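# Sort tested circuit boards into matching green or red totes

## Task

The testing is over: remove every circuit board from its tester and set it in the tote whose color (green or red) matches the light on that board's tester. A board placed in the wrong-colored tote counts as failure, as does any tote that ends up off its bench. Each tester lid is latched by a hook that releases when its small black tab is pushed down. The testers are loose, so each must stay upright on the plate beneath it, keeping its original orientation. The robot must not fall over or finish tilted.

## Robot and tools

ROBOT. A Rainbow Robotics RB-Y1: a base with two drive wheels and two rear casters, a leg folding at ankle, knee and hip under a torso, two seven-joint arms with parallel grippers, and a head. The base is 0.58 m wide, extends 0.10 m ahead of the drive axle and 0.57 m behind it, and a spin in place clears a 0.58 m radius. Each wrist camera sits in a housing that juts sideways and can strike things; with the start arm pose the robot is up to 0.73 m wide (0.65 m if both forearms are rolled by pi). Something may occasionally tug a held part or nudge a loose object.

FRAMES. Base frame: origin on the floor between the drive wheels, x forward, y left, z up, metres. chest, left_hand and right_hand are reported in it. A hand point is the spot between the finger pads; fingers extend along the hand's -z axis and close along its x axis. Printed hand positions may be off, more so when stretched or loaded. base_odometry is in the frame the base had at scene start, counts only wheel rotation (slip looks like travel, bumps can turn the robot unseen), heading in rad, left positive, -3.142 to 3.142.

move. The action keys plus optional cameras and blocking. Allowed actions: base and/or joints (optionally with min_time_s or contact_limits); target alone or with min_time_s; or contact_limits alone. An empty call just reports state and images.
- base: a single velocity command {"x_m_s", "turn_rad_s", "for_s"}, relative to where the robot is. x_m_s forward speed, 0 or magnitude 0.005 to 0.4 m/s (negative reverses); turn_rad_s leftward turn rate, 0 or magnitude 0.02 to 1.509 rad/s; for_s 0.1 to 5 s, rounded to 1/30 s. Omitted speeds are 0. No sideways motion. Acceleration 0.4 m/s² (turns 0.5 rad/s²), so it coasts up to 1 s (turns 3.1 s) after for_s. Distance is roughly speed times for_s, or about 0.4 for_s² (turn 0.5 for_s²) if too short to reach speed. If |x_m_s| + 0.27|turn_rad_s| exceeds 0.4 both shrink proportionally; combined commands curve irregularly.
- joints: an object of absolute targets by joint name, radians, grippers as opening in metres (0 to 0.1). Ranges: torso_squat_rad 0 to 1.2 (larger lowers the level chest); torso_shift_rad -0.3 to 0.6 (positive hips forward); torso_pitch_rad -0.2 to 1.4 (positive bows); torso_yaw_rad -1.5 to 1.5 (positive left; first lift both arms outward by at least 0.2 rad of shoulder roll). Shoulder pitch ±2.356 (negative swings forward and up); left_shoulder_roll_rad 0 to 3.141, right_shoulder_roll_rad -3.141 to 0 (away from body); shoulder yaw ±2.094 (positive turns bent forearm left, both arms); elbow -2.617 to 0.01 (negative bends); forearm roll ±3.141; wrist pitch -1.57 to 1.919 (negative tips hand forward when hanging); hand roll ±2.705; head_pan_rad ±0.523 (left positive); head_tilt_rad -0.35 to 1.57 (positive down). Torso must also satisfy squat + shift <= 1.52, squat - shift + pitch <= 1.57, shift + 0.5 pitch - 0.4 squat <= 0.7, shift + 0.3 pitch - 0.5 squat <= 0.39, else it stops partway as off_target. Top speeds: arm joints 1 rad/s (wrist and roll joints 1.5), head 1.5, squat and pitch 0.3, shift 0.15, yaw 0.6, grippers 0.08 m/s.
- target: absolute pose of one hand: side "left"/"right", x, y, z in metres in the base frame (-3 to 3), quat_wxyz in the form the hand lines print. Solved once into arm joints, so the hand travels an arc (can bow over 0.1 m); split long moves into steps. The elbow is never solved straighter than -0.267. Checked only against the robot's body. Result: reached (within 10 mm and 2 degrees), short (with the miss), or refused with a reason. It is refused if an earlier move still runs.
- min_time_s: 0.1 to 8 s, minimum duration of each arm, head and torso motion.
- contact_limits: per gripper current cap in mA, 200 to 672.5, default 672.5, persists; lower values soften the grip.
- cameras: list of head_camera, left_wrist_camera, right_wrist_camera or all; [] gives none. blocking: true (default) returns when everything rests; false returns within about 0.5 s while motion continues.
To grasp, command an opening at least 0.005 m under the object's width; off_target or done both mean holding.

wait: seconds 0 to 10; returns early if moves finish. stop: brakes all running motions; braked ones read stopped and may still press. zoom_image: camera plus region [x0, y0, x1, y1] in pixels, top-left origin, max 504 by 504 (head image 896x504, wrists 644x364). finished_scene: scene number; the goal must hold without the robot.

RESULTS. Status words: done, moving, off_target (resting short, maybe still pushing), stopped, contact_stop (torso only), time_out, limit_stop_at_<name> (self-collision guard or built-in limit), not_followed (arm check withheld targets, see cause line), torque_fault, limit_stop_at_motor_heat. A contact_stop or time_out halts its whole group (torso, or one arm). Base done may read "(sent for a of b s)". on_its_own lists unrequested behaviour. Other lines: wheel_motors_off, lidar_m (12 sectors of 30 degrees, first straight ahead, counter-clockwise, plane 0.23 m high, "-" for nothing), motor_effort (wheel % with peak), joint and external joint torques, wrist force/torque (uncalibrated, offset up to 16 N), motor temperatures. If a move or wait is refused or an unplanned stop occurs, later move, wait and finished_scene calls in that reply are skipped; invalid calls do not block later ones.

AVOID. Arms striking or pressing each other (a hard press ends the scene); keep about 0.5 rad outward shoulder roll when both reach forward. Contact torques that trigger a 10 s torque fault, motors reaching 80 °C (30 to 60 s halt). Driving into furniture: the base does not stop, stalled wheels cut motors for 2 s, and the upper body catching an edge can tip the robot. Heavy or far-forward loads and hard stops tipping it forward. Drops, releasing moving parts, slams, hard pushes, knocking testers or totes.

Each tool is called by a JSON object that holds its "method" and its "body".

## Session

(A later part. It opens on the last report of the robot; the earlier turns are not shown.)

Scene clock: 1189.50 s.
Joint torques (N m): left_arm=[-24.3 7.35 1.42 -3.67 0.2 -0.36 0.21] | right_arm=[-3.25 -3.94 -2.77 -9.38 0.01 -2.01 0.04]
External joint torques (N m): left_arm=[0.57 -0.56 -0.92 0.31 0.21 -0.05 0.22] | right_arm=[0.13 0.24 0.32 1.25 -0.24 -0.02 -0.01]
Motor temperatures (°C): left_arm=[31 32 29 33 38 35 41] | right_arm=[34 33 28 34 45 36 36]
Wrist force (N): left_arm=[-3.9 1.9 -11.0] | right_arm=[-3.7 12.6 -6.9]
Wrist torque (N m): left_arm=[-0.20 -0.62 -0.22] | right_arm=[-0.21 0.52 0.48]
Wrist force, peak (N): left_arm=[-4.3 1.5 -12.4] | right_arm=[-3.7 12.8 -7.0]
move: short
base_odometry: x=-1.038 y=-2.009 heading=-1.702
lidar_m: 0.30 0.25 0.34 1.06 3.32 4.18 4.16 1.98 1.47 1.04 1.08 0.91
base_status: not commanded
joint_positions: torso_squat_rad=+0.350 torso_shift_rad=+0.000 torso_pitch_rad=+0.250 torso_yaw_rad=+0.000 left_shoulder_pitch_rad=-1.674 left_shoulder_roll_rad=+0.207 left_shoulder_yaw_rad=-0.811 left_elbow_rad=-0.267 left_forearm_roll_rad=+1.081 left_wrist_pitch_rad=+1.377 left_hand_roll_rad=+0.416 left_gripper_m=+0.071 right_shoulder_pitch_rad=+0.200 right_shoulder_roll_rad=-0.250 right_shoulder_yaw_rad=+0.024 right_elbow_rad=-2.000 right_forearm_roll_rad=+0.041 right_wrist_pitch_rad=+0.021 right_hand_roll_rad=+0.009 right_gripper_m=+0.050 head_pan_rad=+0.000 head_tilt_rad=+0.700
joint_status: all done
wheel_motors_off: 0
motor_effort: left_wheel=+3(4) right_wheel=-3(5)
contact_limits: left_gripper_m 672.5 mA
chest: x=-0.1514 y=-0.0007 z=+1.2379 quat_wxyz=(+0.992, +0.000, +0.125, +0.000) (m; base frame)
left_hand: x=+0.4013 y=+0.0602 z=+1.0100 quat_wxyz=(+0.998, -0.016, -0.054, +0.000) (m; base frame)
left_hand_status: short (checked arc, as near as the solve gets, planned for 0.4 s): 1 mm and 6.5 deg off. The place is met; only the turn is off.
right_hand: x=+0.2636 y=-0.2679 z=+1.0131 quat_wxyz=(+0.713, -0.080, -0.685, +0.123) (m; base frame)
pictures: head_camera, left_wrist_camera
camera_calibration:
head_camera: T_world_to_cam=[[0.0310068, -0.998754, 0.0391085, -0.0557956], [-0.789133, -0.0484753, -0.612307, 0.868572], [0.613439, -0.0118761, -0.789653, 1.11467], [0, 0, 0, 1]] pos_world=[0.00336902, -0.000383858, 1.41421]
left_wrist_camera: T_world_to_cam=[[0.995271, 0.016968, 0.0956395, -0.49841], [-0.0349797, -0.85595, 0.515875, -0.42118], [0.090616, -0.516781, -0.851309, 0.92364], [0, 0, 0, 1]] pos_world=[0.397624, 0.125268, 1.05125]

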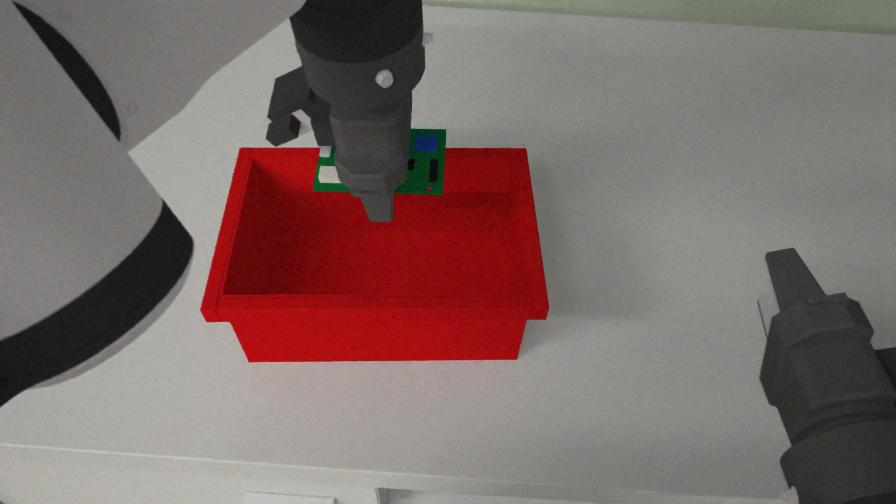

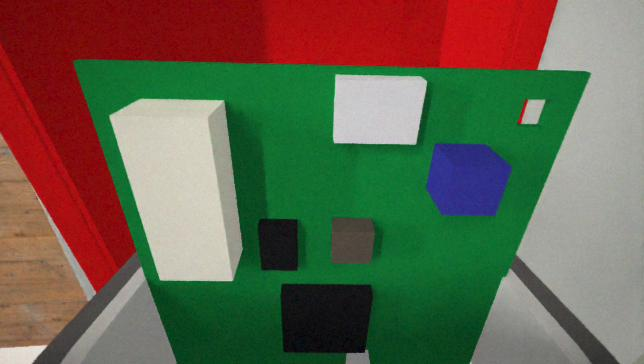

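{"method": "move", "body": {"target": {"side":"left","x":0.392,"y":0.058,"z":0.965,"quat_wxyz":[1,0,0,0]}, "cameras": ["left_wrist_camera"]}}

{"method": "move", "body": {"target": {"side":"left","x":0.392,"y":0.058,"z":0.935,"quat_wxyz":[1,0,0,0]}, "cameras": ["head_camera","left_wrist_camera"]}}

Scene clock: 1198.70 s.
Joint torques (N m): left_arm=[-23.59 6.61 1.48 -3.8 0.12 -0.3 0.23] | right_arm=[-3.19 -3.88 -2.88 -9.27 -0.02 -1.97 0.12]
External joint torques (N m): left_arm=[0.82 -0.61 -0.82 0.17 0.13 -0.01 0.24] | right_arm=[0.2 0.29 0.2 1.37 -0.27 0.02 0.07]
Motor temperatures (°C): left_arm=[31 32 29 33 38 35 41] | right_arm=[34 33 28 34 45 36 36]
Wrist force (N): left_arm=[-3.8 1.7 -10.8] | right_arm=[-3.7 12.7 -7.0]
Wrist torque (N m): left_arm=[-0.20 -0.63 -0.24] | right_arm=[-0.26 0.52 0.47]
Wrist force, peak (N): left_arm=[-4.5 3.0 -12.2] | right_arm=[-4.0 12.6 -7.1]
move: short
base_odometry: x=-1.038 y=-2.009 heading=-1.702
lidar_m: 0.31 0.25 0.35 1.06 3.32 4.17 4.15 1.98 1.47 1.03 1.08 0.91
base_status: not commanded
joint_positions: torso_squat_rad=+0.350 torso_shift_rad=+0.000 torso_pitch_rad=+0.250 torso_yaw_rad=+0.000 left_shoulder_pitch_rad=-1.593 left_shoulder_roll_rad=+0.174 left_shoulder_yaw_rad=-0.828 left_elbow_rad=-0.267 left_forearm_roll_rad=+1.064 left_wrist_pitch_rad=+1.296 left_hand_roll_rad=+0.427 left_gripper_m=+0.071 right_shoulder_pitch_rad=+0.200 right_shoulder_roll_rad=-0.250 right_shoulder_yaw_rad=+0.024 right_elbow_rad=-2.000 right_forearm_roll_rad=+0.041 right_wrist_pitch_rad=+0.021 right_hand_roll_rad=+0.009 right_gripper_m=+0.050 head_pan_rad=+0.000 head_tilt_rad=+0.700
joint_status: all done
wheel_motors_off: 0
motor_effort: left_wheel=+2(5) right_wheel=-2(5)
contact_limits: left_gripper_m 672.5 mA
chest: x=-0.1514 y=-0.0007 z=+1.2379 quat_wxyz=(+0.992, +0.000, +0.125, +0.000) (m; base frame)
left_hand: x=+0.3913 y=+0.0582 z=+0.9652 quat_wxyz=(+0.998, -0.016, -0.053, +0.000) (m; base frame)
left_hand_status: short (checked arc, as near as the solve gets, planned for 0.3 s): 1 mm and 6.4 deg off. The place is met; only the turn is off.
right_hand: x=+0.2636 y=-0.2679 z=+1.0131 quat_wxyz=(+0.713, -0.080, -0.685, +0.123) (m; base frame)
pictures: left_wrist_camera
camera_calibration:
left_wrist_camera: T_world_to_cam=[[0.995521, 0.0169325, 0.0930113, -0.481677], [-0.0336649, -0.85585, 0.516128, -0.400852], [0.088343, -0.516947, -0.851446, 0.886338], [0, 0, 0, 1]] pos_world=[0.387723, 0.123277, 1.00636]

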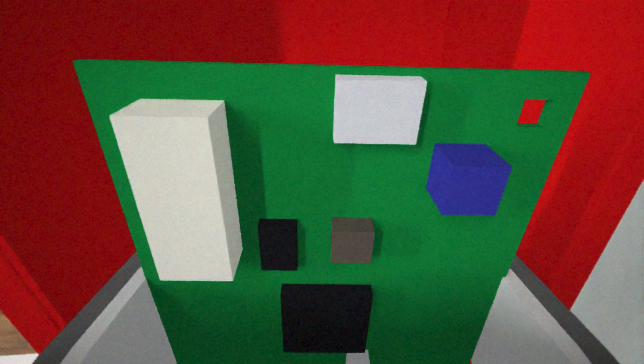

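Scene clock: 1199.70 s.
Joint torques (N m): left_arm=[-23.12 5.49 1.28 -3.71 0.17 -0.35 0.28] | right_arm=[-3.18 -3.93 -3.11 -9.35 0.06 -2.03 0.04]
External joint torques (N m): left_arm=[0.96 -1.24 -0.99 0.26 0.19 0.02 0.28] | right_arm=[0.21 0.25 -0.03 1.28 -0.19 -0.05 -0.01]
Motor temperatures (°C): left_arm=[31 32 29 33 38 35 41] | right_arm=[34 33 28 34 45 36 36]
Wrist force (N): left_arm=[-3.8 1.9 -10.8] | right_arm=[-3.9 12.5 -7.0]
Wrist torque (N m): left_arm=[-0.20 -0.60 -0.24] | right_arm=[-0.22 0.48 0.46]
Wrist force, peak (N): left_arm=[-4.5 2.4 -12.4] | right_arm=[-3.8 12.8 -7.0]
move: short
base_odometry: x=-1.038 y=-2.009 heading=-1.702
lidar_m: 0.32 0.25 0.35 1.07 3.32 4.17 4.15 1.97 1.48 1.03 1.08 0.91
base_status: not commanded
joint_positions: torso_squat_rad=+0.350 torso_shift_rad=+0.000 torso_pitch_rad=+0.250 torso_yaw_rad=+0.000 left_shoulder_pitch_rad=-1.535 left_shoulder_roll_rad=+0.159 left_shoulder_yaw_rad=-0.841 left_elbow_rad=-0.267 left_forearm_roll_rad=+1.046 left_wrist_pitch_rad=+1.202 left_hand_roll_rad=+0.431 left_gripper_m=+0.071 right_shoulder_pitch_rad=+0.200 right_shoulder_roll_rad=-0.250 right_shoulder_yaw_rad=+0.024 right_elbow_rad=-2.000 right_forearm_roll_rad=+0.041 right_wrist_pitch_rad=+0.021 right_hand_roll_rad=+0.009 right_gripper_m=+0.050 head_pan_rad=+0.000 head_tilt_rad=+0.700
joint_status: all done
wheel_motors_off: 0
motor_effort: left_wheel=+2(4) right_wheel=-4(5)
contact_limits: left_gripper_m 672.5 mA
chest: x=-0.1515 y=-0.0007 z=+1.2379 quat_wxyz=(+0.992, +0.000, +0.125, +0.000) (m; base frame)
left_hand: x=+0.3914 y=+0.0584 z=+0.9352 quat_wxyz=(+0.997, -0.022, -0.070, +0.000) (m; base frame)
left_hand_status: short (checked arc, as near as the solve gets, planned for 0.3 s): 1 mm and 8.4 deg off. The place is met; only the turn is off.
right_hand: x=+0.2636 y=-0.2679 z=+1.0131 quat_wxyz=(+0.713, -0.080, -0.685, +0.123) (m; base frame)
pictures: head_camera, left_wrist_camera
camera_calibration:
head_camera: T_world_to_cam=[[0.0310192, -0.998753, 0.0391079, -0.055792], [-0.789121, -0.0484849, -0.612321, 0.868578], [0.613453, -0.0118672, -0.789642, 1.11467], [0, 0, 0, 1]] pos_world=[0.0033482, -0.000381548, 1.41422]
left_wrist_camera: T_world_to_cam=[[0.991747, 0.0182474, 0.126903, -0.509225], [-0.0513511, -0.85042, 0.523593, -0.385701], [0.117475, -0.525788, -0.842465, 0.841645], [0, 0, 0, 1]] pos_world=[0.386344, 0.123812, 0.975628]

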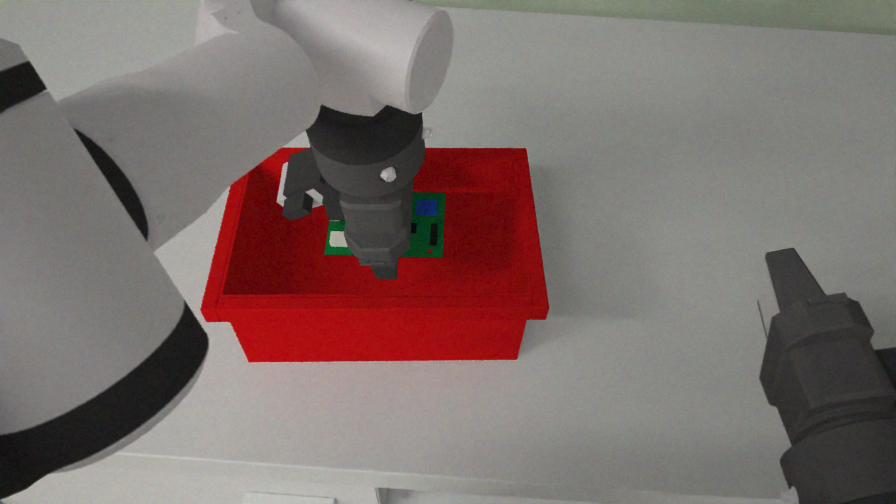

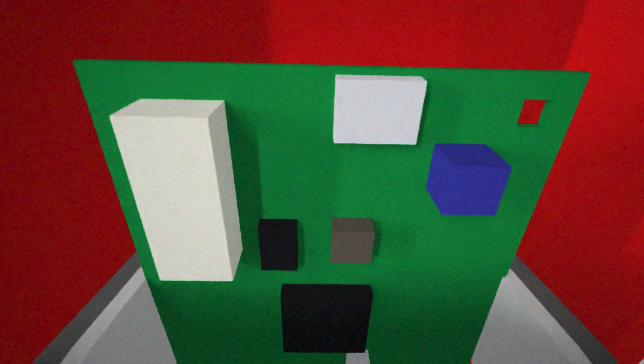

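{"method": "move", "body": {"target": {"side":"left","x":0.388,"y":0.058,"z":0.918,"quat_wxyz":[1,0,0,0]}, "cameras": []}}

{"method": "move", "body": {"target": {"side":"left","x":0.388,"y":0.058,"z":0.910,"quat_wxyz":[1,0,0,0]}, "cameras": ["left_wrist_camera"]}}

Scene clock: 1206.17 s.
Joint torques (N m): left_arm=[-23.13 5.83 1.22 -3.71 0.16 -0.51 0.3] | right_arm=[-3.18 -4.14 -2.88 -9.4 0 -1.99 0.05]
External joint torques (N m): left_arm=[0.69 -0.58 -1.03 0.25 0.18 -0.13 0.3] | right_arm=[0.2 0.04 0.21 1.23 -0.25 0 -0.01]
Motor temperatures (°C): left_arm=[31 32 29 33 38 35 41] | right_arm=[34 33 28 34 45 36 36]
Wrist force (N): left_arm=[-3.8 1.7 -10.6] | right_arm=[-3.7 12.7 -7.2]
Wrist torque (N m): left_arm=[-0.20 -0.59 -0.24] | right_arm=[-0.23 0.50 0.48]
Wrist force, peak (N): left_arm=[-4.9 3.0 -12.1] | right_arm=[-3.6 12.7 -7.2]
move: short
base_odometry: x=-1.038 y=-2.009 heading=-1.702
lidar_m: 0.31 0.25 0.34 1.06 3.32 4.18 4.15 1.98 1.47 1.04 1.09 0.91
base_status: not commanded
joint_positions: torso_squat_rad=+0.350 torso_shift_rad=+0.000 torso_pitch_rad=+0.250 torso_yaw_rad=+0.000 left_shoulder_pitch_rad=-1.502 left_shoulder_roll_rad=+0.148 left_shoulder_yaw_rad=-0.849 left_elbow_rad=-0.267 left_forearm_roll_rad=+1.037 left_wrist_pitch_rad=+1.162 left_hand_roll_rad=+0.435 left_gripper_m=+0.071 right_shoulder_pitch_rad=+0.200 right_shoulder_roll_rad=-0.250 right_shoulder_yaw_rad=+0.024 right_elbow_rad=-2.000 right_forearm_roll_rad=+0.041 right_wrist_pitch_rad=+0.021 right_hand_roll_rad=+0.009 right_gripper_m=+0.050 head_pan_rad=+0.000 head_tilt_rad=+0.700
joint_status: all done
wheel_motors_off: 0
motor_effort: left_wheel=+3(4) right_wheel=-2(4)
contact_limits: left_gripper_m 672.5 mA
chest: x=-0.1515 y=-0.0007 z=+1.2379 quat_wxyz=(+0.992, +0.000, +0.125, +0.000) (m; base frame)
left_hand: x=+0.3873 y=+0.0583 z=+0.9182 quat_wxyz=(+0.997, -0.023, -0.073, +0.000) (m; base frame)
left_hand_status: short (checked arc, as near as the solve gets, planned for 0.2 s): 1 mm and 8.8 deg off. The place is met; only the turn is off.
right_hand: x=+0.2636 y=-0.2679 z=+1.0131 quat_wxyz=(+0.713, -0.080, -0.685, +0.123) (m; base frame)
pictures: none
No camera images: "cameras" was empty.

Scene clock: 1206.70 s.
Joint torques (N m): left_arm=[-22.27 5.45 1.27 -3.75 0.14 -0.56 0.26] | right_arm=[-2.98 -4.1 -2.73 -9.35 0.08 -1.97 -0.01]
External joint torques (N m): left_arm=[1.44 -0.81 -0.96 0.22 0.16 -0.15 0.27] | right_arm=[0.4 0.08 0.35 1.29 -0.17 0.02 -0.07]
Motor temperatures (°C): left_arm=[31 32 29 33 38 35 41] | right_arm=[34 33 28 34 45 36 36]
Wrist force (N): left_arm=[-4.0 1.5 -10.7] | right_arm=[-3.7 12.2 -6.9]
Wrist torque (N m): left_arm=[-0.15 -0.61 -0.23] | right_arm=[-0.19 0.52 0.46]
Wrist force, peak (N): left_arm=[-4.7 1.6 -12.0] | right_arm=[-3.6 12.5 -7.1]
move: short
base_odometry: x=-1.038 y=-2.009 heading=-1.702
lidar_m: 0.31 0.25 0.35 1.06 3.31 4.17 4.15 1.98 1.48 1.03 1.08 0.92
base_status: not commanded
joint_positions: torso_squat_rad=+0.350 torso_shift_rad=+0.000 torso_pitch_rad=+0.250 torso_yaw_rad=+0.000 left_shoulder_pitch_rad=-1.485 left_shoulder_roll_rad=+0.144 left_shoulder_yaw_rad=-0.852 left_elbow_rad=-0.267 left_forearm_roll_rad=+1.031 left_wrist_pitch_rad=+1.133 left_hand_roll_rad=+0.436 left_gripper_m=+0.071 right_shoulder_pitch_rad=+0.200 right_shoulder_roll_rad=-0.250 right_shoulder_yaw_rad=+0.024 right_elbow_rad=-2.000 right_forearm_roll_rad=+0.041 right_wrist_pitch_rad=+0.021 right_hand_roll_rad=+0.009 right_gripper_m=+0.050 head_pan_rad=+0.000 head_tilt_rad=+0.700
joint_status: all done
wheel_motors_off: 0
motor_effort: left_wheel=+2(5) right_wheel=-2(4)
contact_limits: left_gripper_m 672.5 mA
chest: x=-0.1515 y=-0.0007 z=+1.2379 quat_wxyz=(+0.992, +0.000, +0.125, +0.000) (m; base frame)
left_hand: x=+0.3873 y=+0.0583 z=+0.9103 quat_wxyz=(+0.997, -0.025, -0.079, +0.000) (m; base frame)
left_hand_status: short (checked arc, as near as the solve gets, planned for 0.2 s): 1 mm and 9.5 deg off. The place is met; only the turn is off.
right_hand: x=+0.2636 y=-0.2679 z=+1.0131 quat_wxyz=(+0.713, -0.080, -0.685, +0.123) (m; base frame)
pictures: left_wrist_camera
camera_calibration:
left_wrist_camera: T_world_to_cam=[[0.989197, 0.018906, 0.14537, -0.517914], [-0.0613722, -0.847152, 0.527794, -0.373068], [0.133129, -0.531014, -0.83684, 0.810179], [0, 0, 0, 1]] pos_world=[0.381565, 0.123962, 0.950182]

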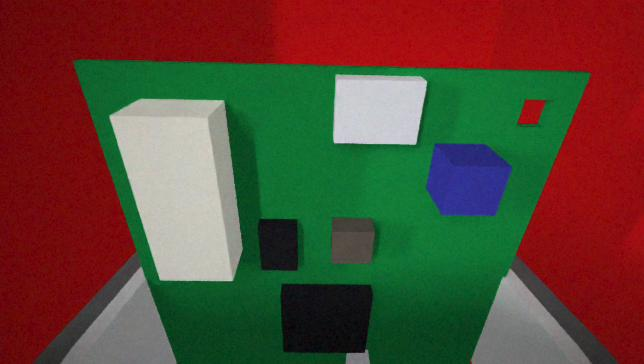

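{"method": "move", "body": {"target": {"side":"left","x":0.383,"y":0.058,"z":0.904,"quat_wxyz":[1,0,0,0]}, "cameras": []}}

{"method": "move", "body": {"target": {"side":"left","x":0.381,"y":0.058,"z":0.898,"quat_wxyz":[1,0,0,0]}, "cameras": ["left_wrist_camera"]}}

Scene clock: 1211.27 s.
Joint torques (N m): left_arm=[-22.53 4.74 1.3 -3.68 0.16 -0.39 0.35] | right_arm=[-3.03 -3.96 -3 -9.23 0.06 -2.01 -0.04]
External joint torques (N m): left_arm=[1.05 -1.39 -0.92 0.27 0.18 0 0.36] | right_arm=[0.36 0.21 0.09 1.4 -0.19 -0.03 -0.09]
Motor temperatures (°C): left_arm=[31 32 29 33 38 35 41] | right_arm=[34 33 28 34 45 36 36]
Wrist force (N): left_arm=[-4.0 1.7 -10.8] | right_arm=[-3.7 12.5 -6.9]
Wrist torque (N m): left_arm=[-0.19 -0.62 -0.22] | right_arm=[-0.21 0.52 0.48]
Wrist force, peak (N): left_arm=[-5.9 2.1 -12.4] | right_arm=[-3.6 12.7 -7.2]
move: short
base_odometry: x=-1.038 y=-2.009 heading=-1.702
lidar_m: 0.31 0.25 0.34 1.06 3.32 4.18 4.16 1.98 1.47 1.03 1.08 0.91
base_status: not commanded
joint_positions: torso_squat_rad=+0.350 torso_shift_rad=+0.000 torso_pitch_rad=+0.250 torso_yaw_rad=+0.000 left_shoulder_pitch_rad=-1.475 left_shoulder_roll_rad=+0.139 left_shoulder_yaw_rad=-0.855 left_elbow_rad=-0.267 left_forearm_roll_rad=+1.029 left_wrist_pitch_rad=+1.134 left_hand_roll_rad=+0.439 left_gripper_m=+0.071 right_shoulder_pitch_rad=+0.200 right_shoulder_roll_rad=-0.250 right_shoulder_yaw_rad=+0.024 right_elbow_rad=-2.000 right_forearm_roll_rad=+0.041 right_wrist_pitch_rad=+0.021 right_hand_roll_rad=+0.009 right_gripper_m=+0.050 head_pan_rad=+0.000 head_tilt_rad=+0.700
joint_status: all done
wheel_motors_off: 0
motor_effort: left_wheel=+3(5) right_wheel=-4(4)
contact_limits: left_gripper_m 672.5 mA
chest: x=-0.1515 y=-0.0007 z=+1.2379 quat_wxyz=(+0.992, +0.000, +0.125, +0.000) (m; base frame)
left_hand: x=+0.3824 y=+0.0583 z=+0.9043 quat_wxyz=(+0.997, -0.023, -0.074, +0.000) (m; base frame)
left_hand_status: short (checked arc, as near as the solve gets, planned for 0.1 s): 1 mm and 8.9 deg off. The place is met; only the turn is off.
right_hand: x=+0.2636 y=-0.2679 z=+1.0131 quat_wxyz=(+0.713, -0.080, -0.685, +0.123) (m; base frame)
pictures: none
No camera images: "cameras" was empty.

Scene clock: 1211.80 s.
Joint torques (N m): left_arm=[-22.3 5.35 1.41 -3.53 0.24 -0.55 0.35] | right_arm=[-3.27 -3.84 -3.15 -9.34 0.04 -2.1 0.04]
External joint torques (N m): left_arm=[1.17 -0.66 -0.79 0.42 0.26 -0.16 0.35] | right_arm=[0.12 0.33 -0.06 1.3 -0.21 -0.12 -0.02]
Motor temperatures (°C): left_arm=[31 32 29 33 38 35 41] | right_arm=[34 33 28 34 45 36 36]
Wrist force (N): left_arm=[-4.0 1.6 -10.6] | right_arm=[-3.7 12.6 -6.8]
Wrist torque (N m): left_arm=[-0.18 -0.62 -0.21] | right_arm=[-0.22 0.53 0.47]
Wrist force, peak (N): left_arm=[-5.8 1.5 -12.1] | right_arm=[-3.4 12.5 -7.4]
move: short
base_odometry: x=-1.038 y=-2.009 heading=-1.702
lidar_m: 0.32 0.25 0.35 1.07 3.31 4.17 4.15 1.97 1.48 1.04 1.07 0.92
base_status: not commanded
joint_positions: torso_squat_rad=+0.350 torso_shift_rad=+0.000 torso_pitch_rad=+0.250 torso_yaw_rad=+0.000 left_shoulder_pitch_rad=-1.463 left_shoulder_roll_rad=+0.135 left_shoulder_yaw_rad=-0.858 left_elbow_rad=-0.267 left_forearm_roll_rad=+1.026 left_wrist_pitch_rad=+1.121 left_hand_roll_rad=+0.441 left_gripper_m=+0.071 right_shoulder_pitch_rad=+0.200 right_shoulder_roll_rad=-0.250 right_shoulder_yaw_rad=+0.024 right_elbow_rad=-2.000 right_forearm_roll_rad=+0.041 right_wrist_pitch_rad=+0.021 right_hand_roll_rad=+0.009 right_gripper_m=+0.050 head_pan_rad=+0.000 head_tilt_rad=+0.700
joint_status: all done
wheel_motors_off: 0
motor_effort: left_wheel=+4(4) right_wheel=-3(4)
contact_limits: left_gripper_m 672.5 mA
chest: x=-0.1515 y=-0.0007 z=+1.2379 quat_wxyz=(+0.992, +0.000, +0.125, +0.000) (m; base frame)
left_hand: x=+0.3803 y=+0.0582 z=+0.8983 quat_wxyz=(+0.997, -0.023, -0.074, +0.000) (m; base frame)
left_hand_status: short (checked arc, as near as the solve gets, planned for 0.1 s): 1 mm and 8.9 deg off. The place is met; only the turn is off.
right_hand: x=+0.2636 y=-0.2679 z=+1.0131 quat_wxyz=(+0.713, -0.080, -0.685, +0.123) (m; base frame)
pictures: left_wrist_camera
camera_calibration:
left_wrist_camera: T_world_to_cam=[[0.990658, 0.0184327, 0.135115, -0.500568], [-0.0559799, -0.848517, 0.526199, -0.367725], [0.124347, -0.528847, -0.839559, 0.806721], [0, 0, 0, 1]] pos_world=[0.374994, 0.123839, 0.93842]

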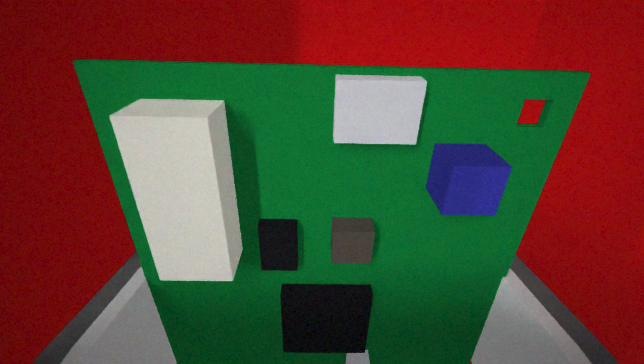

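{"method": "move", "body": {"target": {"side":"left","x":0.378,"y":0.058,"z":0.892,"quat_wxyz":[1,0,0,0]}, "cameras": []}}

{"method": "move", "body": {"target": {"side":"left","x":0.378,"y":0.058,"z":0.887,"quat_wxyz":[1,0,0,0]}, "cameras": ["left_wrist_camera"]}}

Scene clock: 1216.63 s.
Joint torques (N m): left_arm=[-22.26 5.34 1.04 -3.48 0.18 -0.52 0.3] | right_arm=[-3.31 -4.25 -2.94 -9.34 0 -2.07 0.06]
External joint torques (N m): left_arm=[1.09 -0.54 -1.15 0.46 0.2 -0.14 0.31] | right_arm=[0.08 -0.07 0.14 1.29 -0.24 -0.08 0.01]
Motor temperatures (°C): left_arm=[31 31 29 33 38 35 41] | right_arm=[34 33 28 34 45 36 36]
Wrist force (N): left_arm=[-4.3 1.2 -10.9] | right_arm=[-3.8 12.3 -7.0]
Wrist torque (N m): left_arm=[-0.13 -0.62 -0.23] | right_arm=[-0.18 0.51 0.47]
Wrist force, peak (N): left_arm=[-6.2 1.5 -12.7] | right_arm=[-3.8 12.8 -7.0]
move: short
base_odometry: x=-1.038 y=-2.009 heading=-1.702
lidar_m: 0.31 0.25 0.35 1.06 3.32 4.17 4.16 1.98 1.48 1.04 1.08 0.92
base_status: not commanded
joint_positions: torso_squat_rad=+0.350 torso_shift_rad=+0.000 torso_pitch_rad=+0.250 torso_yaw_rad=+0.000 left_shoulder_pitch_rad=-1.452 left_shoulder_roll_rad=+0.131 left_shoulder_yaw_rad=-0.860 left_elbow_rad=-0.267 left_forearm_roll_rad=+1.023 left_wrist_pitch_rad=+1.112 left_hand_roll_rad=+0.443 left_gripper_m=+0.071 right_shoulder_pitch_rad=+0.200 right_shoulder_roll_rad=-0.250 right_shoulder_yaw_rad=+0.024 right_elbow_rad=-2.000 right_forearm_roll_rad=+0.041 right_wrist_pitch_rad=+0.021 right_hand_roll_rad=+0.009 right_gripper_m=+0.050 head_pan_rad=+0.000 head_tilt_rad=+0.700
joint_status: all done
wheel_motors_off: 0
motor_effort: left_wheel=+4(5) right_wheel=-1(4)
contact_limits: left_gripper_m 672.5 mA
chest: x=-0.1515 y=-0.0007 z=+1.2379 quat_wxyz=(+0.992, +0.000, +0.125, +0.000) (m; base frame)
left_hand: x=+0.3773 y=+0.0582 z=+0.8923 quat_wxyz=(+0.997, -0.023, -0.073, +0.000) (m; base frame)
left_hand_status: short (checked arc, as near as the solve gets, planned for 0.1 s): 1 mm and 8.8 deg off. The place is met; only the turn is off.
right_hand: x=+0.2636 y=-0.2679 z=+1.0131 quat_wxyz=(+0.713, -0.080, -0.685, +0.123) (m; base frame)
pictures: none
No camera images: "cameras" was empty.

Scene clock: 1217.17 s.
Joint torques (N m): left_arm=[-22.1 5.31 0.94 -3.58 0.17 -0.47 0.29] | right_arm=[-3.03 -4.04 -2.62 -9.41 0.04 -2.07 0.03]
External joint torques (N m): left_arm=[1.17 -0.47 -1.25 0.37 0.19 -0.08 0.3] | right_arm=[0.36 0.13 0.46 1.22 -0.21 -0.09 -0.03]
Motor temperatures (°C): left_arm=[31 31 29 33 38 35 41] | right_arm=[34 33 28 34 45 36 36]
Wrist force (N): left_arm=[-4.2 1.6 -10.6] | right_arm=[-3.7 12.6 -6.9]
Wrist torque (N m): left_arm=[-0.17 -0.62 -0.22] | right_arm=[-0.23 0.51 0.48]
Wrist force, peak (N): left_arm=[-5.1 1.5 -11.8] | right_arm=[-3.7 12.6 -6.9]
move: short
base_odometry: x=-1.038 y=-2.009 heading=-1.702
lidar_m: 0.31 0.25 0.35 1.06 3.32 4.18 4.15 1.98 1.48 1.04 1.09 0.91
base_status: not commanded
joint_positions: torso_squat_rad=+0.350 torso_shift_rad=+0.000 torso_pitch_rad=+0.250 torso_yaw_rad=+0.000 left_shoulder_pitch_rad=-1.441 left_shoulder_roll_rad=+0.128 left_shoulder_yaw_rad=-0.863 left_elbow_rad=-0.267 left_forearm_roll_rad=+1.019 left_wrist_pitch_rad=+1.093 left_hand_roll_rad=+0.444 left_gripper_m=+0.071 right_shoulder_pitch_rad=+0.200 right_shoulder_roll_rad=-0.250 right_shoulder_yaw_rad=+0.024 right_elbow_rad=-2.000 right_forearm_roll_rad=+0.041 right_wrist_pitch_rad=+0.021 right_hand_roll_rad=+0.009 right_gripper_m=+0.050 head_pan_rad=+0.000 head_tilt_rad=+0.700
joint_status: all done
wheel_motors_off: 0
motor_effort: left_wheel=+4(5) right_wheel=-2(4)
contact_limits: left_gripper_m 672.5 mA
chest: x=-0.1515 y=-0.0007 z=+1.2379 quat_wxyz=(+0.992, +0.000, +0.125, +0.000) (m; base frame)
left_hand: x=+0.3773 y=+0.0582 z=+0.8874 quat_wxyz=(+0.997, -0.025, -0.077, +0.000) (m; base frame)
left_hand_status: short (checked arc, as near as the solve gets, planned for 0.1 s): 1 mm and 9.3 deg off. The place is met; only the turn is off.
right_hand: x=+0.2636 y=-0.2679 z=+1.0131 quat_wxyz=(+0.713, -0.080, -0.685, +0.123) (m; base frame)
pictures: left_wrist_camera
camera_calibration:
left_wrist_camera: T_world_to_cam=[[0.989783, 0.0187257, 0.14135, -0.501339], [-0.0593403, -0.847312, 0.52777, -0.362328], [0.129651, -0.530765, -0.837543, 0.794214], [0, 0, 0, 1]] pos_world=[0.371746, 0.123924, 0.927279]

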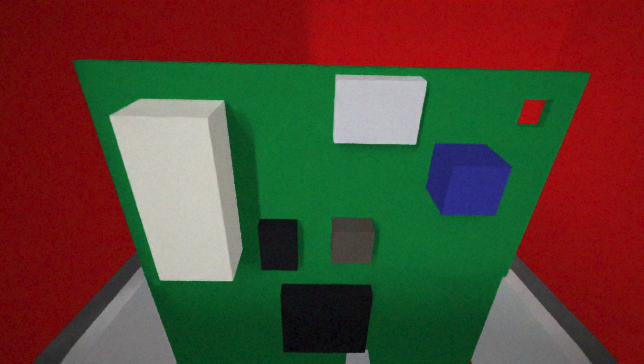

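{"method": "move", "body": {"target": {"side":"left","x":0.376,"y":0.058,"z":0.881,"quat_wxyz":[1,0,0,0]}, "cameras": []}}

{"method": "move", "body": {"target": {"side":"left","x":0.376,"y":0.058,"z":0.876,"quat_wxyz":[1,0,0,0]}, "cameras": ["left_wrist_camera","head_camera"]}}

Scene clock: 1221.97 s.
Joint torques (N m): left_arm=[-21.91 5.03 1.2 -3.44 0.17 -0.52 0.33] | right_arm=[-3.45 -4 -3.21 -9.39 0.02 -2.12 0.1]
External joint torques (N m): left_arm=[1.24 -0.62 -0.98 0.5 0.19 -0.12 0.34] | right_arm=[-0.06 0.17 -0.13 1.24 -0.23 -0.13 0.05]
Motor temperatures (°C): left_arm=[31 31 29 33 38 35 41] | right_arm=[34 33 28 34 45 36 36]
Wrist force (N): left_arm=[-4.1 1.7 -10.7] | right_arm=[-3.6 12.4 -6.8]
Wrist torque (N m): left_arm=[-0.18 -0.60 -0.22] | right_arm=[-0.22 0.53 0.46]
Wrist force, peak (N): left_arm=[-4.2 1.7 -11.9] | right_arm=[-3.7 12.7 -7.1]
move: short
base_odometry: x=-1.038 y=-2.009 heading=-1.702
lidar_m: 0.31 0.25 0.34 1.07 3.32 4.19 4.15 1.98 1.48 1.04 1.09 0.91
base_status: not commanded
joint_positions: torso_squat_rad=+0.350 torso_shift_rad=+0.000 torso_pitch_rad=+0.250 torso_yaw_rad=+0.000 left_shoulder_pitch_rad=-1.429 left_shoulder_roll_rad=+0.124 left_shoulder_yaw_rad=-0.866 left_elbow_rad=-0.267 left_forearm_roll_rad=+1.015 left_wrist_pitch_rad=+1.078 left_hand_roll_rad=+0.446 left_gripper_m=+0.071 right_shoulder_pitch_rad=+0.200 right_shoulder_roll_rad=-0.250 right_shoulder_yaw_rad=+0.024 right_elbow_rad=-2.000 right_forearm_roll_rad=+0.041 right_wrist_pitch_rad=+0.021 right_hand_roll_rad=+0.009 right_gripper_m=+0.050 head_pan_rad=+0.000 head_tilt_rad=+0.700
joint_status: all done
wheel_motors_off: 0
motor_effort: left_wheel=+4(5) right_wheel=-4(4)
contact_limits: left_gripper_m 672.5 mA
chest: x=-0.1515 y=-0.0007 z=+1.2379 quat_wxyz=(+0.992, +0.000, +0.125, +0.000) (m; base frame)
left_hand: x=+0.3753 y=+0.0582 z=+0.8814 quat_wxyz=(+0.997, -0.025, -0.079, +0.000) (m; base frame)
left_hand_status: short (checked arc, as near as the solve gets, planned for 0.1 s): 1 mm and 9.5 deg off. The place is met; only the turn is off.
right_hand: x=+0.2636 y=-0.2679 z=+1.0131 quat_wxyz=(+0.713, -0.080, -0.685, +0.123) (m; base frame)
pictures: none
No camera images: "cameras" was empty.

Scene clock: 1222.50 s.
Joint torques (N m): left_arm=[-21.68 4.81 0.92 -3.51 0.22 -0.47 0.36] | right_arm=[-3.28 -4.17 -3.1 -9.32 -0.06 -2.01 0.03]
External joint torques (N m): left_arm=[1.37 -0.73 -1.25 0.43 0.24 -0.05 0.37] | right_arm=[0.11 0 -0.01 1.31 -0.31 -0.03 -0.02]
Motor temperatures (°C): left_arm=[31 31 29 33 38 35 41] | right_arm=[34 33 28 34 45 36 36]
Wrist force (N): left_arm=[-4.3 2.0 -10.6] | right_arm=[-3.8 12.4 -6.9]
Wrist torque (N m): left_arm=[-0.19 -0.61 -0.21] | right_arm=[-0.21 0.50 0.46]
Wrist force, peak (N): left_arm=[-4.9 1.4 -11.7] | right_arm=[-3.5 12.6 -7.3]
move: short
base_odometry: x=-1.038 y=-2.009 heading=-1.702
lidar_m: 0.31 0.25 0.35 1.06 3.31 4.18 4.15 1.98 1.48 1.04 1.08 0.92
base_status: not commanded
joint_positions: torso_squat_rad=+0.350 torso_shift_rad=+0.000 torso_pitch_rad=+0.250 torso_yaw_rad=+0.000 left_shoulder_pitch_rad=-1.418 left_shoulder_roll_rad=+0.122 left_shoulder_yaw_rad=-0.868 left_elbow_rad=-0.267 left_forearm_roll_rad=+1.010 left_wrist_pitch_rad=+1.057 left_hand_roll_rad=+0.448 left_gripper_m=+0.071 right_shoulder_pitch_rad=+0.200 right_shoulder_roll_rad=-0.250 right_shoulder_yaw_rad=+0.024 right_elbow_rad=-2.000 right_forearm_roll_rad=+0.041 right_wrist_pitch_rad=+0.021 right_hand_roll_rad=+0.009 right_gripper_m=+0.050 head_pan_rad=+0.000 head_tilt_rad=+0.700
joint_status: all done
wheel_motors_off: 0
motor_effort: left_wheel=+4(5) right_wheel=-3(4)
contact_limits: left_gripper_m 672.5 mA
chest: x=-0.1515 y=-0.0007 z=+1.2379 quat_wxyz=(+0.992, +0.000, +0.125, +0.000) (m; base frame)
left_hand: x=+0.3753 y=+0.0582 z=+0.8764 quat_wxyz=(+0.996, -0.027, -0.083, +0.000) (m; base frame)
left_hand_status: short (checked arc, as near as the solve gets, planned for 0.1 s): 1 mm and 10.0 deg off. The place is met; only the turn is off.
right_hand: x=+0.2636 y=-0.2679 z=+1.0131 quat_wxyz=(+0.713, -0.080, -0.685, +0.123) (m; base frame)
pictures: head_camera, left_wrist_camera
camera_calibration:
head_camera: T_world_to_cam=[[0.0310273, -0.998753, 0.0391128, -0.0557932], [-0.78911, -0.0484946, -0.612334, 0.868592], [0.613468, -0.0118652, -0.789631, 1.11466], [0, 0, 0, 1]] pos_world=[0.00333779, -0.000375965, 1.41422]
left_wrist_camera: T_world_to_cam=[[0.988016, 0.0193148, 0.153141, -0.507512], [-0.065688, -0.8452, 0.530398, -0.356686], [0.139679, -0.534101, -0.833802, 0.778444], [0, 0, 0, 1]] pos_world=[0.369267, 0.124099, 0.915975]

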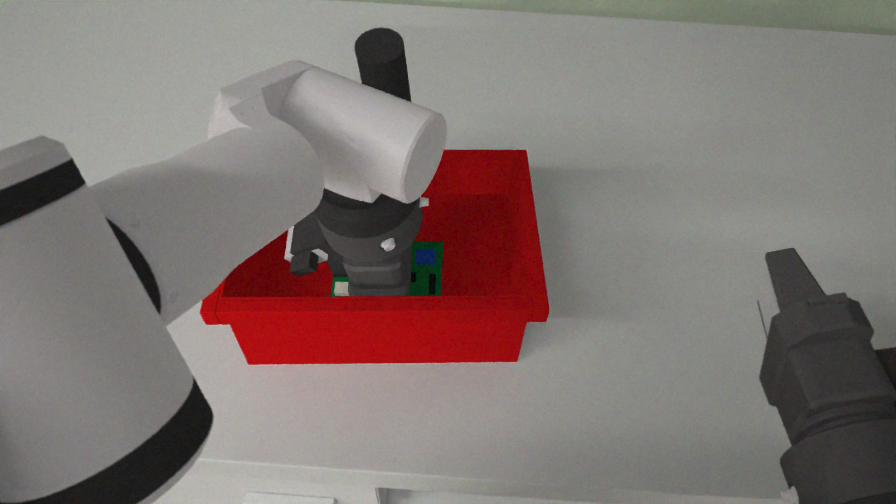

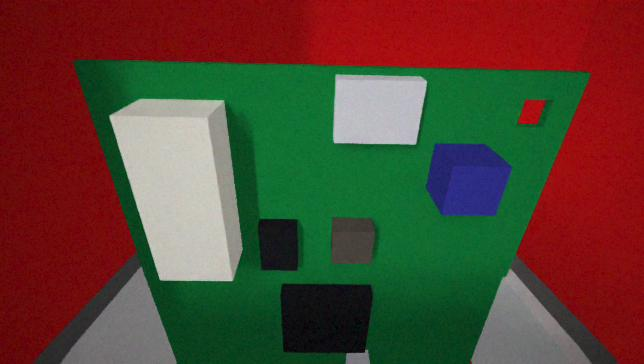

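{"method": "move", "body": {"target": {"side":"left","x":0.378,"y":0.058,"z":0.868,"quat_wxyz":[0.996,-0.027,-0.083,0]}, "cameras": []}}

{"method": "move", "body": {"target": {"side":"left","x":0.378,"y":0.058,"z":0.861,"quat_wxyz":[0.996,-0.027,-0.083,0]}, "cameras": ["left_wrist_camera"]}}

Scene clock: 1228.33 s.
Joint torques (N m): left_arm=[-21.67 4.96 1.29 -3.49 0.2 -0.56 0.37] | right_arm=[-3.27 -4.01 -3.29 -9.3 0.01 -1.99 0.04]
External joint torques (N m): left_arm=[1.24 -0.43 -0.87 0.46 0.23 -0.08 0.38] | right_arm=[0.12 0.16 -0.2 1.34 -0.24 -0.01 -0.01]
Motor temperatures (°C): left_arm=[31 31 29 33 38 35 41] | right_arm=[34 33 28 34 45 36 36]
Wrist force (N): left_arm=[-4.5 1.8 -10.9] | right_arm=[-3.5 12.3 -6.9]
Wrist torque (N m): left_arm=[-0.20 -0.64 -0.20] | right_arm=[-0.20 0.54 0.46]
Wrist force, peak (N): left_arm=[-5.2 2.2 -11.9] | right_arm=[-4.0 12.7 -7.1]
move: done
base_odometry: x=-1.038 y=-2.009 heading=-1.702
lidar_m: 0.31 0.24 0.35 1.06 3.33 4.17 4.15 1.99 1.48 1.04 1.09 0.92
base_status: not commanded
joint_positions: torso_squat_rad=+0.350 torso_shift_rad=+0.000 torso_pitch_rad=+0.250 torso_yaw_rad=+0.000 left_shoulder_pitch_rad=-1.398 left_shoulder_roll_rad=+0.120 left_shoulder_yaw_rad=-0.872 left_elbow_rad=-0.267 left_forearm_roll_rad=+1.002 left_wrist_pitch_rad=+1.012 left_hand_roll_rad=+0.449 left_gripper_m=+0.071 right_shoulder_pitch_rad=+0.200 right_shoulder_roll_rad=-0.250 right_shoulder_yaw_rad=+0.024 right_elbow_rad=-2.000 right_forearm_roll_rad=+0.041 right_wrist_pitch_rad=+0.021 right_hand_roll_rad=+0.009 right_gripper_m=+0.050 head_pan_rad=+0.000 head_tilt_rad=+0.700
joint_status: all done
wheel_motors_off: 0
motor_effort: left_wheel=+4(5) right_wheel=-2(4)
contact_limits: left_gripper_m 672.5 mA
chest: x=-0.1515 y=-0.0007 z=+1.2379 quat_wxyz=(+0.992, +0.000, +0.125, +0.000) (m; base frame)
left_hand: x=+0.3775 y=+0.0582 z=+0.8683 quat_wxyz=(+0.995, -0.031, -0.096, +0.000) (m; base frame)
left_hand_status: reached (checked arc, as near as the solve gets, planned for 0.2 s): 1 mm and 1.6 deg off.
right_hand: x=+0.2636 y=-0.2679 z=+1.0131 quat_wxyz=(+0.713, -0.080, -0.685, +0.123) (m; base frame)
pictures: none
No camera images: "cameras" was empty.

Scene clock: 1228.87 s.
Joint torques (N m): left_arm=[-21.56 4.95 1.17 -3.55 0.17 -0.53 0.34] | right_arm=[-3.29 -4.21 -2.93 -9.45 -0.09 -2.01 0]
External joint torques (N m): left_arm=[1.21 -0.28 -0.97 0.4 0.2 -0.02 0.35] | right_arm=[0.1 -0.04 0.16 1.18 -0.34 -0.03 -0.05]
Motor temperatures (°C): left_arm=[31 31 29 33 38 35 41] | right_arm=[34 33 28 34 45 36 36]
Wrist force (N): left_arm=[-4.5 1.9 -10.8] | right_arm=[-3.7 12.3 -7.1]
Wrist torque (N m): left_arm=[-0.19 -0.66 -0.20] | right_arm=[-0.17 0.51 0.46]
Wrist force, peak (N): left_arm=[-5.5 1.4 -11.3] | right_arm=[-3.9 13.0 -6.9]
move: short
base_odometry: x=-1.038 y=-2.009 heading=-1.702
lidar_m: 0.31 0.25 0.34 1.06 3.32 4.17 4.16 1.99 1.48 1.04 1.09 0.91
base_status: not commanded
joint_positions: torso_squat_rad=+0.350 torso_shift_rad=+0.000 torso_pitch_rad=+0.250 torso_yaw_rad=+0.000 left_shoulder_pitch_rad=-1.382 left_shoulder_roll_rad=+0.116 left_shoulder_yaw_rad=-0.876 left_elbow_rad=-0.267 left_forearm_roll_rad=+0.996 left_wrist_pitch_rad=+0.981 left_hand_roll_rad=+0.452 left_gripper_m=+0.071 right_shoulder_pitch_rad=+0.200 right_shoulder_roll_rad=-0.250 right_shoulder_yaw_rad=+0.024 right_elbow_rad=-2.000 right_forearm_roll_rad=+0.041 right_wrist_pitch_rad=+0.021 right_hand_roll_rad=+0.009 right_gripper_m=+0.050 head_pan_rad=+0.000 head_tilt_rad=+0.700
joint_status: all done
wheel_motors_off: 0
motor_effort: left_wheel=+3(5) right_wheel=-3(4)
contact_limits: left_gripper_m 672.5 mA
chest: x=-0.1515 y=-0.0007 z=+1.2379 quat_wxyz=(+0.992, +0.000, +0.125, +0.000) (m; base frame)
left_hand: x=+0.3774 y=+0.0582 z=+0.8614 quat_wxyz=(+0.994, -0.034, -0.104, +0.000) (m; base frame)
left_hand_status: short (checked arc, as near as the solve gets, planned for 0.2 s): 1 mm and 2.5 deg off. The place is met; only the turn is off.
right_hand: x=+0.2636 y=-0.2679 z=+1.0131 quat_wxyz=(+0.713, -0.080, -0.685, +0.123) (m; base frame)
pictures: left_wrist_camera
camera_calibration:
left_wrist_camera: T_world_to_cam=[[0.981028, 0.0216321, 0.192655, -0.538805], [-0.0873937, -0.837706, 0.539084, -0.348371], [0.17305, -0.545693, -0.819922, 0.741731], [0, 0, 0, 1]] pos_world=[0.369782, 0.124581, 0.899767]

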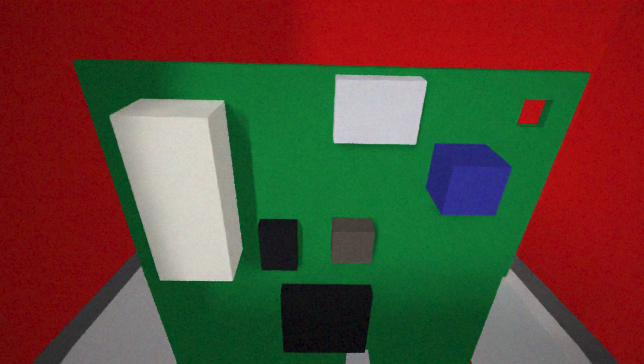

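{"method": "move", "body": {"target": {"side":"left","x":0.376,"y":0.058,"z":0.855,"quat_wxyz":[0.994,-0.034,-0.104,0]}, "cameras": []}}

{"method": "move", "body": {"target": {"side":"left","x":0.376,"y":0.058,"z":0.850,"quat_wxyz":[0.994,-0.034,-0.104,0]}, "cameras": ["left_wrist_camera"]}}

Scene clock: 1237.00 s.
Joint torques (N m): left_arm=[-4.45 -0.9 0.88 -1.36 0.73 -1.15 0.31] | right_arm=[-3.57 -4.19 -3.03 -9.3 0.02 -1.99 0.03]
External joint torques (N m): left_arm=[18.27 -6.06 -1.26 2.57 0.77 -0.69 0.32] | right_arm=[-0.14 -0.01 0.05 1.34 -0.23 0 -0.02]
Motor temperatures (°C): left_arm=[31 31 29 33 38 35 41] | right_arm=[34 33 28 34 45 36 36]
Wrist force (N): left_arm=[1.3 4.9 36.1] | right_arm=[-3.8 12.4 -6.9]
Wrist torque (N m): left_arm=[0.19 1.15 -0.37] | right_arm=[-0.20 0.52 0.48]
Wrist force, peak (N): left_arm=[1.1 8.4 57.9] | right_arm=[-3.7 12.7 -7.1]
move: done
base_odometry: x=-1.038 y=-2.009 heading=-1.702
lidar_m: 0.31 0.24 0.35 1.06 3.36 4.18 4.16 1.98 1.47 1.04 1.09 0.91
base_status: not commanded
joint_positions: torso_squat_rad=+0.350 torso_shift_rad=-0.001 torso_pitch_rad=+0.248 torso_yaw_rad=+0.000 left_shoulder_pitch_rad=-1.374 left_shoulder_roll_rad=+0.114 left_shoulder_yaw_rad=-0.879 left_elbow_rad=-0.268 left_forearm_roll_rad=+0.991 left_wrist_pitch_rad=+0.963 left_hand_roll_rad=+0.454 left_gripper_m=+0.071 right_shoulder_pitch_rad=+0.200 right_shoulder_roll_rad=-0.250 right_shoulder_yaw_rad=+0.024 right_elbow_rad=-2.000 right_forearm_roll_rad=+0.041 right_wrist_pitch_rad=+0.021 right_hand_roll_rad=+0.009 right_gripper_m=+0.050 head_pan_rad=+0.000 head_tilt_rad=+0.700
joint_status: all done
wheel_motors_off: 0
motor_effort: left_wheel=+8(10) right_wheel=-2(7)
contact_limits: left_gripper_m 672.5 mA
chest: x=-0.1523 y=-0.0007 z=+1.2380 quat_wxyz=(+0.992, +0.000, +0.124, +0.000) (m; base frame)
left_hand: x=+0.3774 y=+0.0580 z=+0.8586 quat_wxyz=(+0.993, -0.035, -0.109, +0.000) (m; base frame)
left_hand_status: reached (checked arc, planned for 0.1 s): 4 mm and 0.6 deg off.
right_hand: x=+0.2631 y=-0.2679 z=+1.0138 quat_wxyz=(+0.713, -0.080, -0.686, +0.123) (m; base frame)
pictures: none
No camera images: "cameras" was empty.

Scene clock: 1237.70 s.
Joint torques (N m): left_arm=[13.65 -4.26 -1.46 3.07 -0.05 -4.16 0.44] | right_arm=[-3.52 -3.63 -2.84 -9.39 0 -2 -0.02]
External joint torques (N m): left_arm=[36.32 -9.35 -3.61 6.98 -0.01 -3.56 0.45] | right_arm=[-0.05 0.54 0.25 1.25 -0.25 -0.01 -0.07]
Motor temperatures (°C): left_arm=[31 31 29 33 38 35 41] | right_arm=[34 33 28 34 45 36 36]
Wrist force (N): left_arm=[-0.6 4.7 94.4] | right_arm=[-3.6 12.2 -7.1]
Wrist torque (N m): left_arm=[0.40 3.60 -0.35] | right_arm=[-0.19 0.53 0.47]
Wrist force, peak (N): left_arm=[-3.8 5.2 106.5] | right_arm=[-3.7 12.8 -7.5]
move: done
base_odometry: x=-1.038 y=-2.009 heading=-1.702
lidar_m: 0.30 0.25 0.35 1.06 3.35 4.18 4.16 1.99 1.48 1.05 1.09 0.91
base_status: not commanded
joint_positions: torso_squat_rad=+0.350 torso_shift_rad=-0.001 torso_pitch_rad=+0.246 torso_yaw_rad=+0.000 left_shoulder_pitch_rad=-1.364 left_shoulder_roll_rad=+0.112 left_shoulder_yaw_rad=-0.882 left_elbow_rad=-0.269 left_forearm_roll_rad=+0.985 left_wrist_pitch_rad=+0.934 left_hand_roll_rad=+0.456 left_gripper_m=+0.071 right_shoulder_pitch_rad=+0.200 right_shoulder_roll_rad=-0.250 right_shoulder_yaw_rad=+0.024 right_elbow_rad=-2.000 right_forearm_roll_rad=+0.041 right_wrist_pitch_rad=+0.021 right_hand_roll_rad=+0.009 right_gripper_m=+0.050 head_pan_rad=+0.000 head_tilt_rad=+0.700
joint_status: all done
wheel_motors_off: 0
motor_effort: left_wheel=+13(15) right_wheel=-3(6)
contact_limits: left_gripper_m 672.5 mA
chest: x=-0.1535 y=-0.0008 z=+1.2381 quat_wxyz=(+0.992, +0.001, +0.123, +0.000) (m; base frame)
left_hand: x=+0.3790 y=+0.0572 z=+0.8563 quat_wxyz=(+0.992, -0.038, -0.120, -0.001) (m; base frame)
left_hand_status: reached (checked arc, as near as the solve gets, planned for 0.2 s): 7 mm and 1.9 deg off.
right_hand: x=+0.2624 y=-0.2678 z=+1.0148 quat_wxyz=(+0.712, -0.080, -0.687, +0.123) (m; base frame)
pictures: left_wrist_camera
camera_calibration:
left_wrist_camera: T_world_to_cam=[[0.974294, 0.0214551, 0.224258, -0.563847], [-0.106614, -0.833013, 0.542884, -0.342599], [0.198457, -0.552838, -0.809311, 0.718469], [0, 0, 0, 1]] pos_world=[0.370241, 0.123905, 0.893905]

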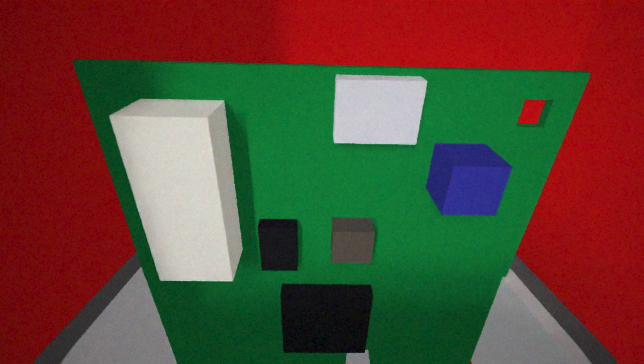

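Contact. Relax a bit, release.

{"method": "move", "body": {"target": {"side":"left","x":0.377,"y":0.058,"z":0.859,"quat_wxyz":[0.994,-0.034,-0.104,0]}, "cameras": []}}

{"method": "move", "body": {"joints": {"left_gripper_m":0.088}, "cameras": ["left_wrist_camera"]}}

Scene clock: 1243.97 s.
Joint torques (N m): left_arm=[-8.96 0.83 0.1 0.08 0.18 -0.46 0.31] | right_arm=[-3.24 -4.05 -3.2 -9.4 -0.02 -1.94 0.11]
External joint torques (N m): left_arm=[13.77 -4.36 -2.05 4.04 0.21 0.07 0.32] | right_arm=[0.18 0.12 -0.11 1.23 -0.27 0.05 0.06]
Motor temperatures (°C): left_arm=[31 31 29 33 38 35 41] | right_arm=[34 33 28 34 45 36 36]
Wrist force (N): left_arm=[0.1 0.7 20.3] | right_arm=[-3.9 12.6 -7.1]
Wrist torque (N m): left_arm=[0.00 0.56 -0.20] | right_arm=[-0.21 0.50 0.46]
Wrist force, peak (N): left_arm=[-1.6 4.5 97.3] | right_arm=[-3.8 12.8 -7.3]
move: done
base_odometry: x=-1.038 y=-2.009 heading=-1.702
lidar_m: 0.31 0.26 0.35 1.06 3.32 4.17 4.16 1.98 1.48 1.04 1.09 0.91
base_status: not commanded
joint_positions: torso_squat_rad=+0.350 torso_shift_rad=+0.000 torso_pitch_rad=+0.249 torso_yaw_rad=+0.000 left_shoulder_pitch_rad=-1.375 left_shoulder_roll_rad=+0.115 left_shoulder_yaw_rad=-0.877 left_elbow_rad=-0.268 left_forearm_roll_rad=+0.993 left_wrist_pitch_rad=+0.961 left_hand_roll_rad=+0.452 left_gripper_m=+0.071 right_shoulder_pitch_rad=+0.200 right_shoulder_roll_rad=-0.250 right_shoulder_yaw_rad=+0.024 right_elbow_rad=-2.000 right_forearm_roll_rad=+0.041 right_wrist_pitch_rad=+0.021 right_hand_roll_rad=+0.009 right_gripper_m=+0.050 head_pan_rad=+0.000 head_tilt_rad=+0.700
joint_status: all done
wheel_motors_off: 0
motor_effort: left_wheel=+2(14) right_wheel=-4(12)
contact_limits: left_gripper_m 672.5 mA
chest: x=-0.1521 y=-0.0008 z=+1.2379 quat_wxyz=(+0.992, +0.001, +0.124, +0.000) (m; base frame)
left_hand: x=+0.3787 y=+0.0575 z=+0.8595 quat_wxyz=(+0.993, -0.036, -0.110, +0.000) (m; base frame)
left_hand_status: reached (checked arc, planned for 0.1 s): 2 mm and 0.8 deg off.
right_hand: x=+0.2633 y=-0.2679 z=+1.0136 quat_wxyz=(+0.713, -0.080, -0.686, +0.123) (m; base frame)
pictures: none
No camera images: "cameras" was empty.

Scene clock: 1244.63 s.
Joint torques (N m): left_arm=[-1.86 -0.37 0.11 0.39 0.78 2 0.28] | right_arm=[-3.36 -4.01 -3.11 -9.4 0.06 -1.89 0.09]
External joint torques (N m): left_arm=[20.9 -5.57 -2.04 4.35 0.82 2.54 0.29] | right_arm=[0.06 0.16 -0.03 1.23 -0.19 0.1 0.04]
Motor temperatures (°C): left_arm=[31 31 29 33 38 35 41] | right_arm=[34 33 28 34 45 36 36]
Wrist force (N): left_arm=[12.7 -0.4 26.4] | right_arm=[-3.6 12.5 -7.2]
Wrist torque (N m): left_arm=[-0.03 0.75 -0.17] | right_arm=[-0.22 0.54 0.47]
Wrist force, peak (N): left_arm=[14.5 -0.6 26.8] | right_arm=[-3.8 12.7 -7.1]
move: done
base_odometry: x=-1.038 y=-2.009 heading=-1.702
lidar_m: 0.30 0.25 0.35 1.06 3.31 4.18 4.15 1.99 1.47 1.04 1.08 0.91
base_status: not commanded
joint_positions: torso_squat_rad=+0.350 torso_shift_rad=+0.000 torso_pitch_rad=+0.249 torso_yaw_rad=+0.000 left_shoulder_pitch_rad=-1.377 left_shoulder_roll_rad=+0.116 left_shoulder_yaw_rad=-0.877 left_elbow_rad=-0.268 left_forearm_roll_rad=+0.993 left_wrist_pitch_rad=+0.960 left_hand_roll_rad=+0.452 left_gripper_m=+0.088 right_shoulder_pitch_rad=+0.200 right_shoulder_roll_rad=-0.250 right_shoulder_yaw_rad=+0.024 right_elbow_rad=-2.000 right_forearm_roll_rad=+0.041 right_wrist_pitch_rad=+0.021 right_hand_roll_rad=+0.009 right_gripper_m=+0.050 head_pan_rad=+0.000 head_tilt_rad=+0.700
joint_status: all done
wheel_motors_off: 0
motor_effort: left_wheel=+4(5) right_wheel=-4(5)
contact_limits: left_gripper_m 672.5 mA
chest: x=-0.1521 y=-0.0008 z=+1.2379 quat_wxyz=(+0.992, +0.001, +0.124, +0.000) (m; base frame)
left_hand: x=+0.3796 y=+0.0573 z=+0.8605 quat_wxyz=(+0.993, -0.036, -0.112, -0.001) (m; base frame)
right_hand: x=+0.2633 y=-0.2679 z=+1.0137 quat_wxyz=(+0.713, -0.080, -0.686, +0.123) (m; base frame)
pictures: left_wrist_camera
camera_calibration:
left_wrist_camera: T_world_to_cam=[[0.977783, 0.0212099, 0.208543, -0.553173], [-0.0975702, -0.834473, 0.542342, -0.347603], [0.185526, -0.55064, -0.813864, 0.730493], [0, 0, 0, 1]] pos_world=[0.371441, 0.123906, 0.898402]

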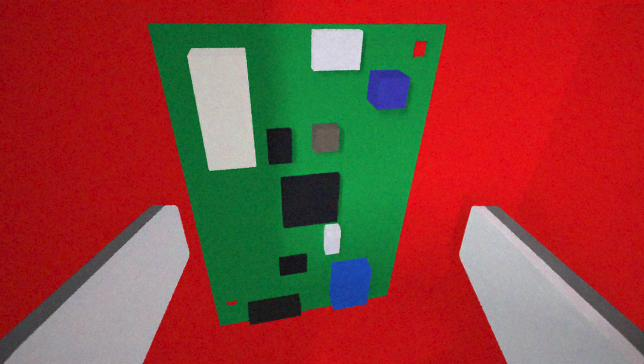

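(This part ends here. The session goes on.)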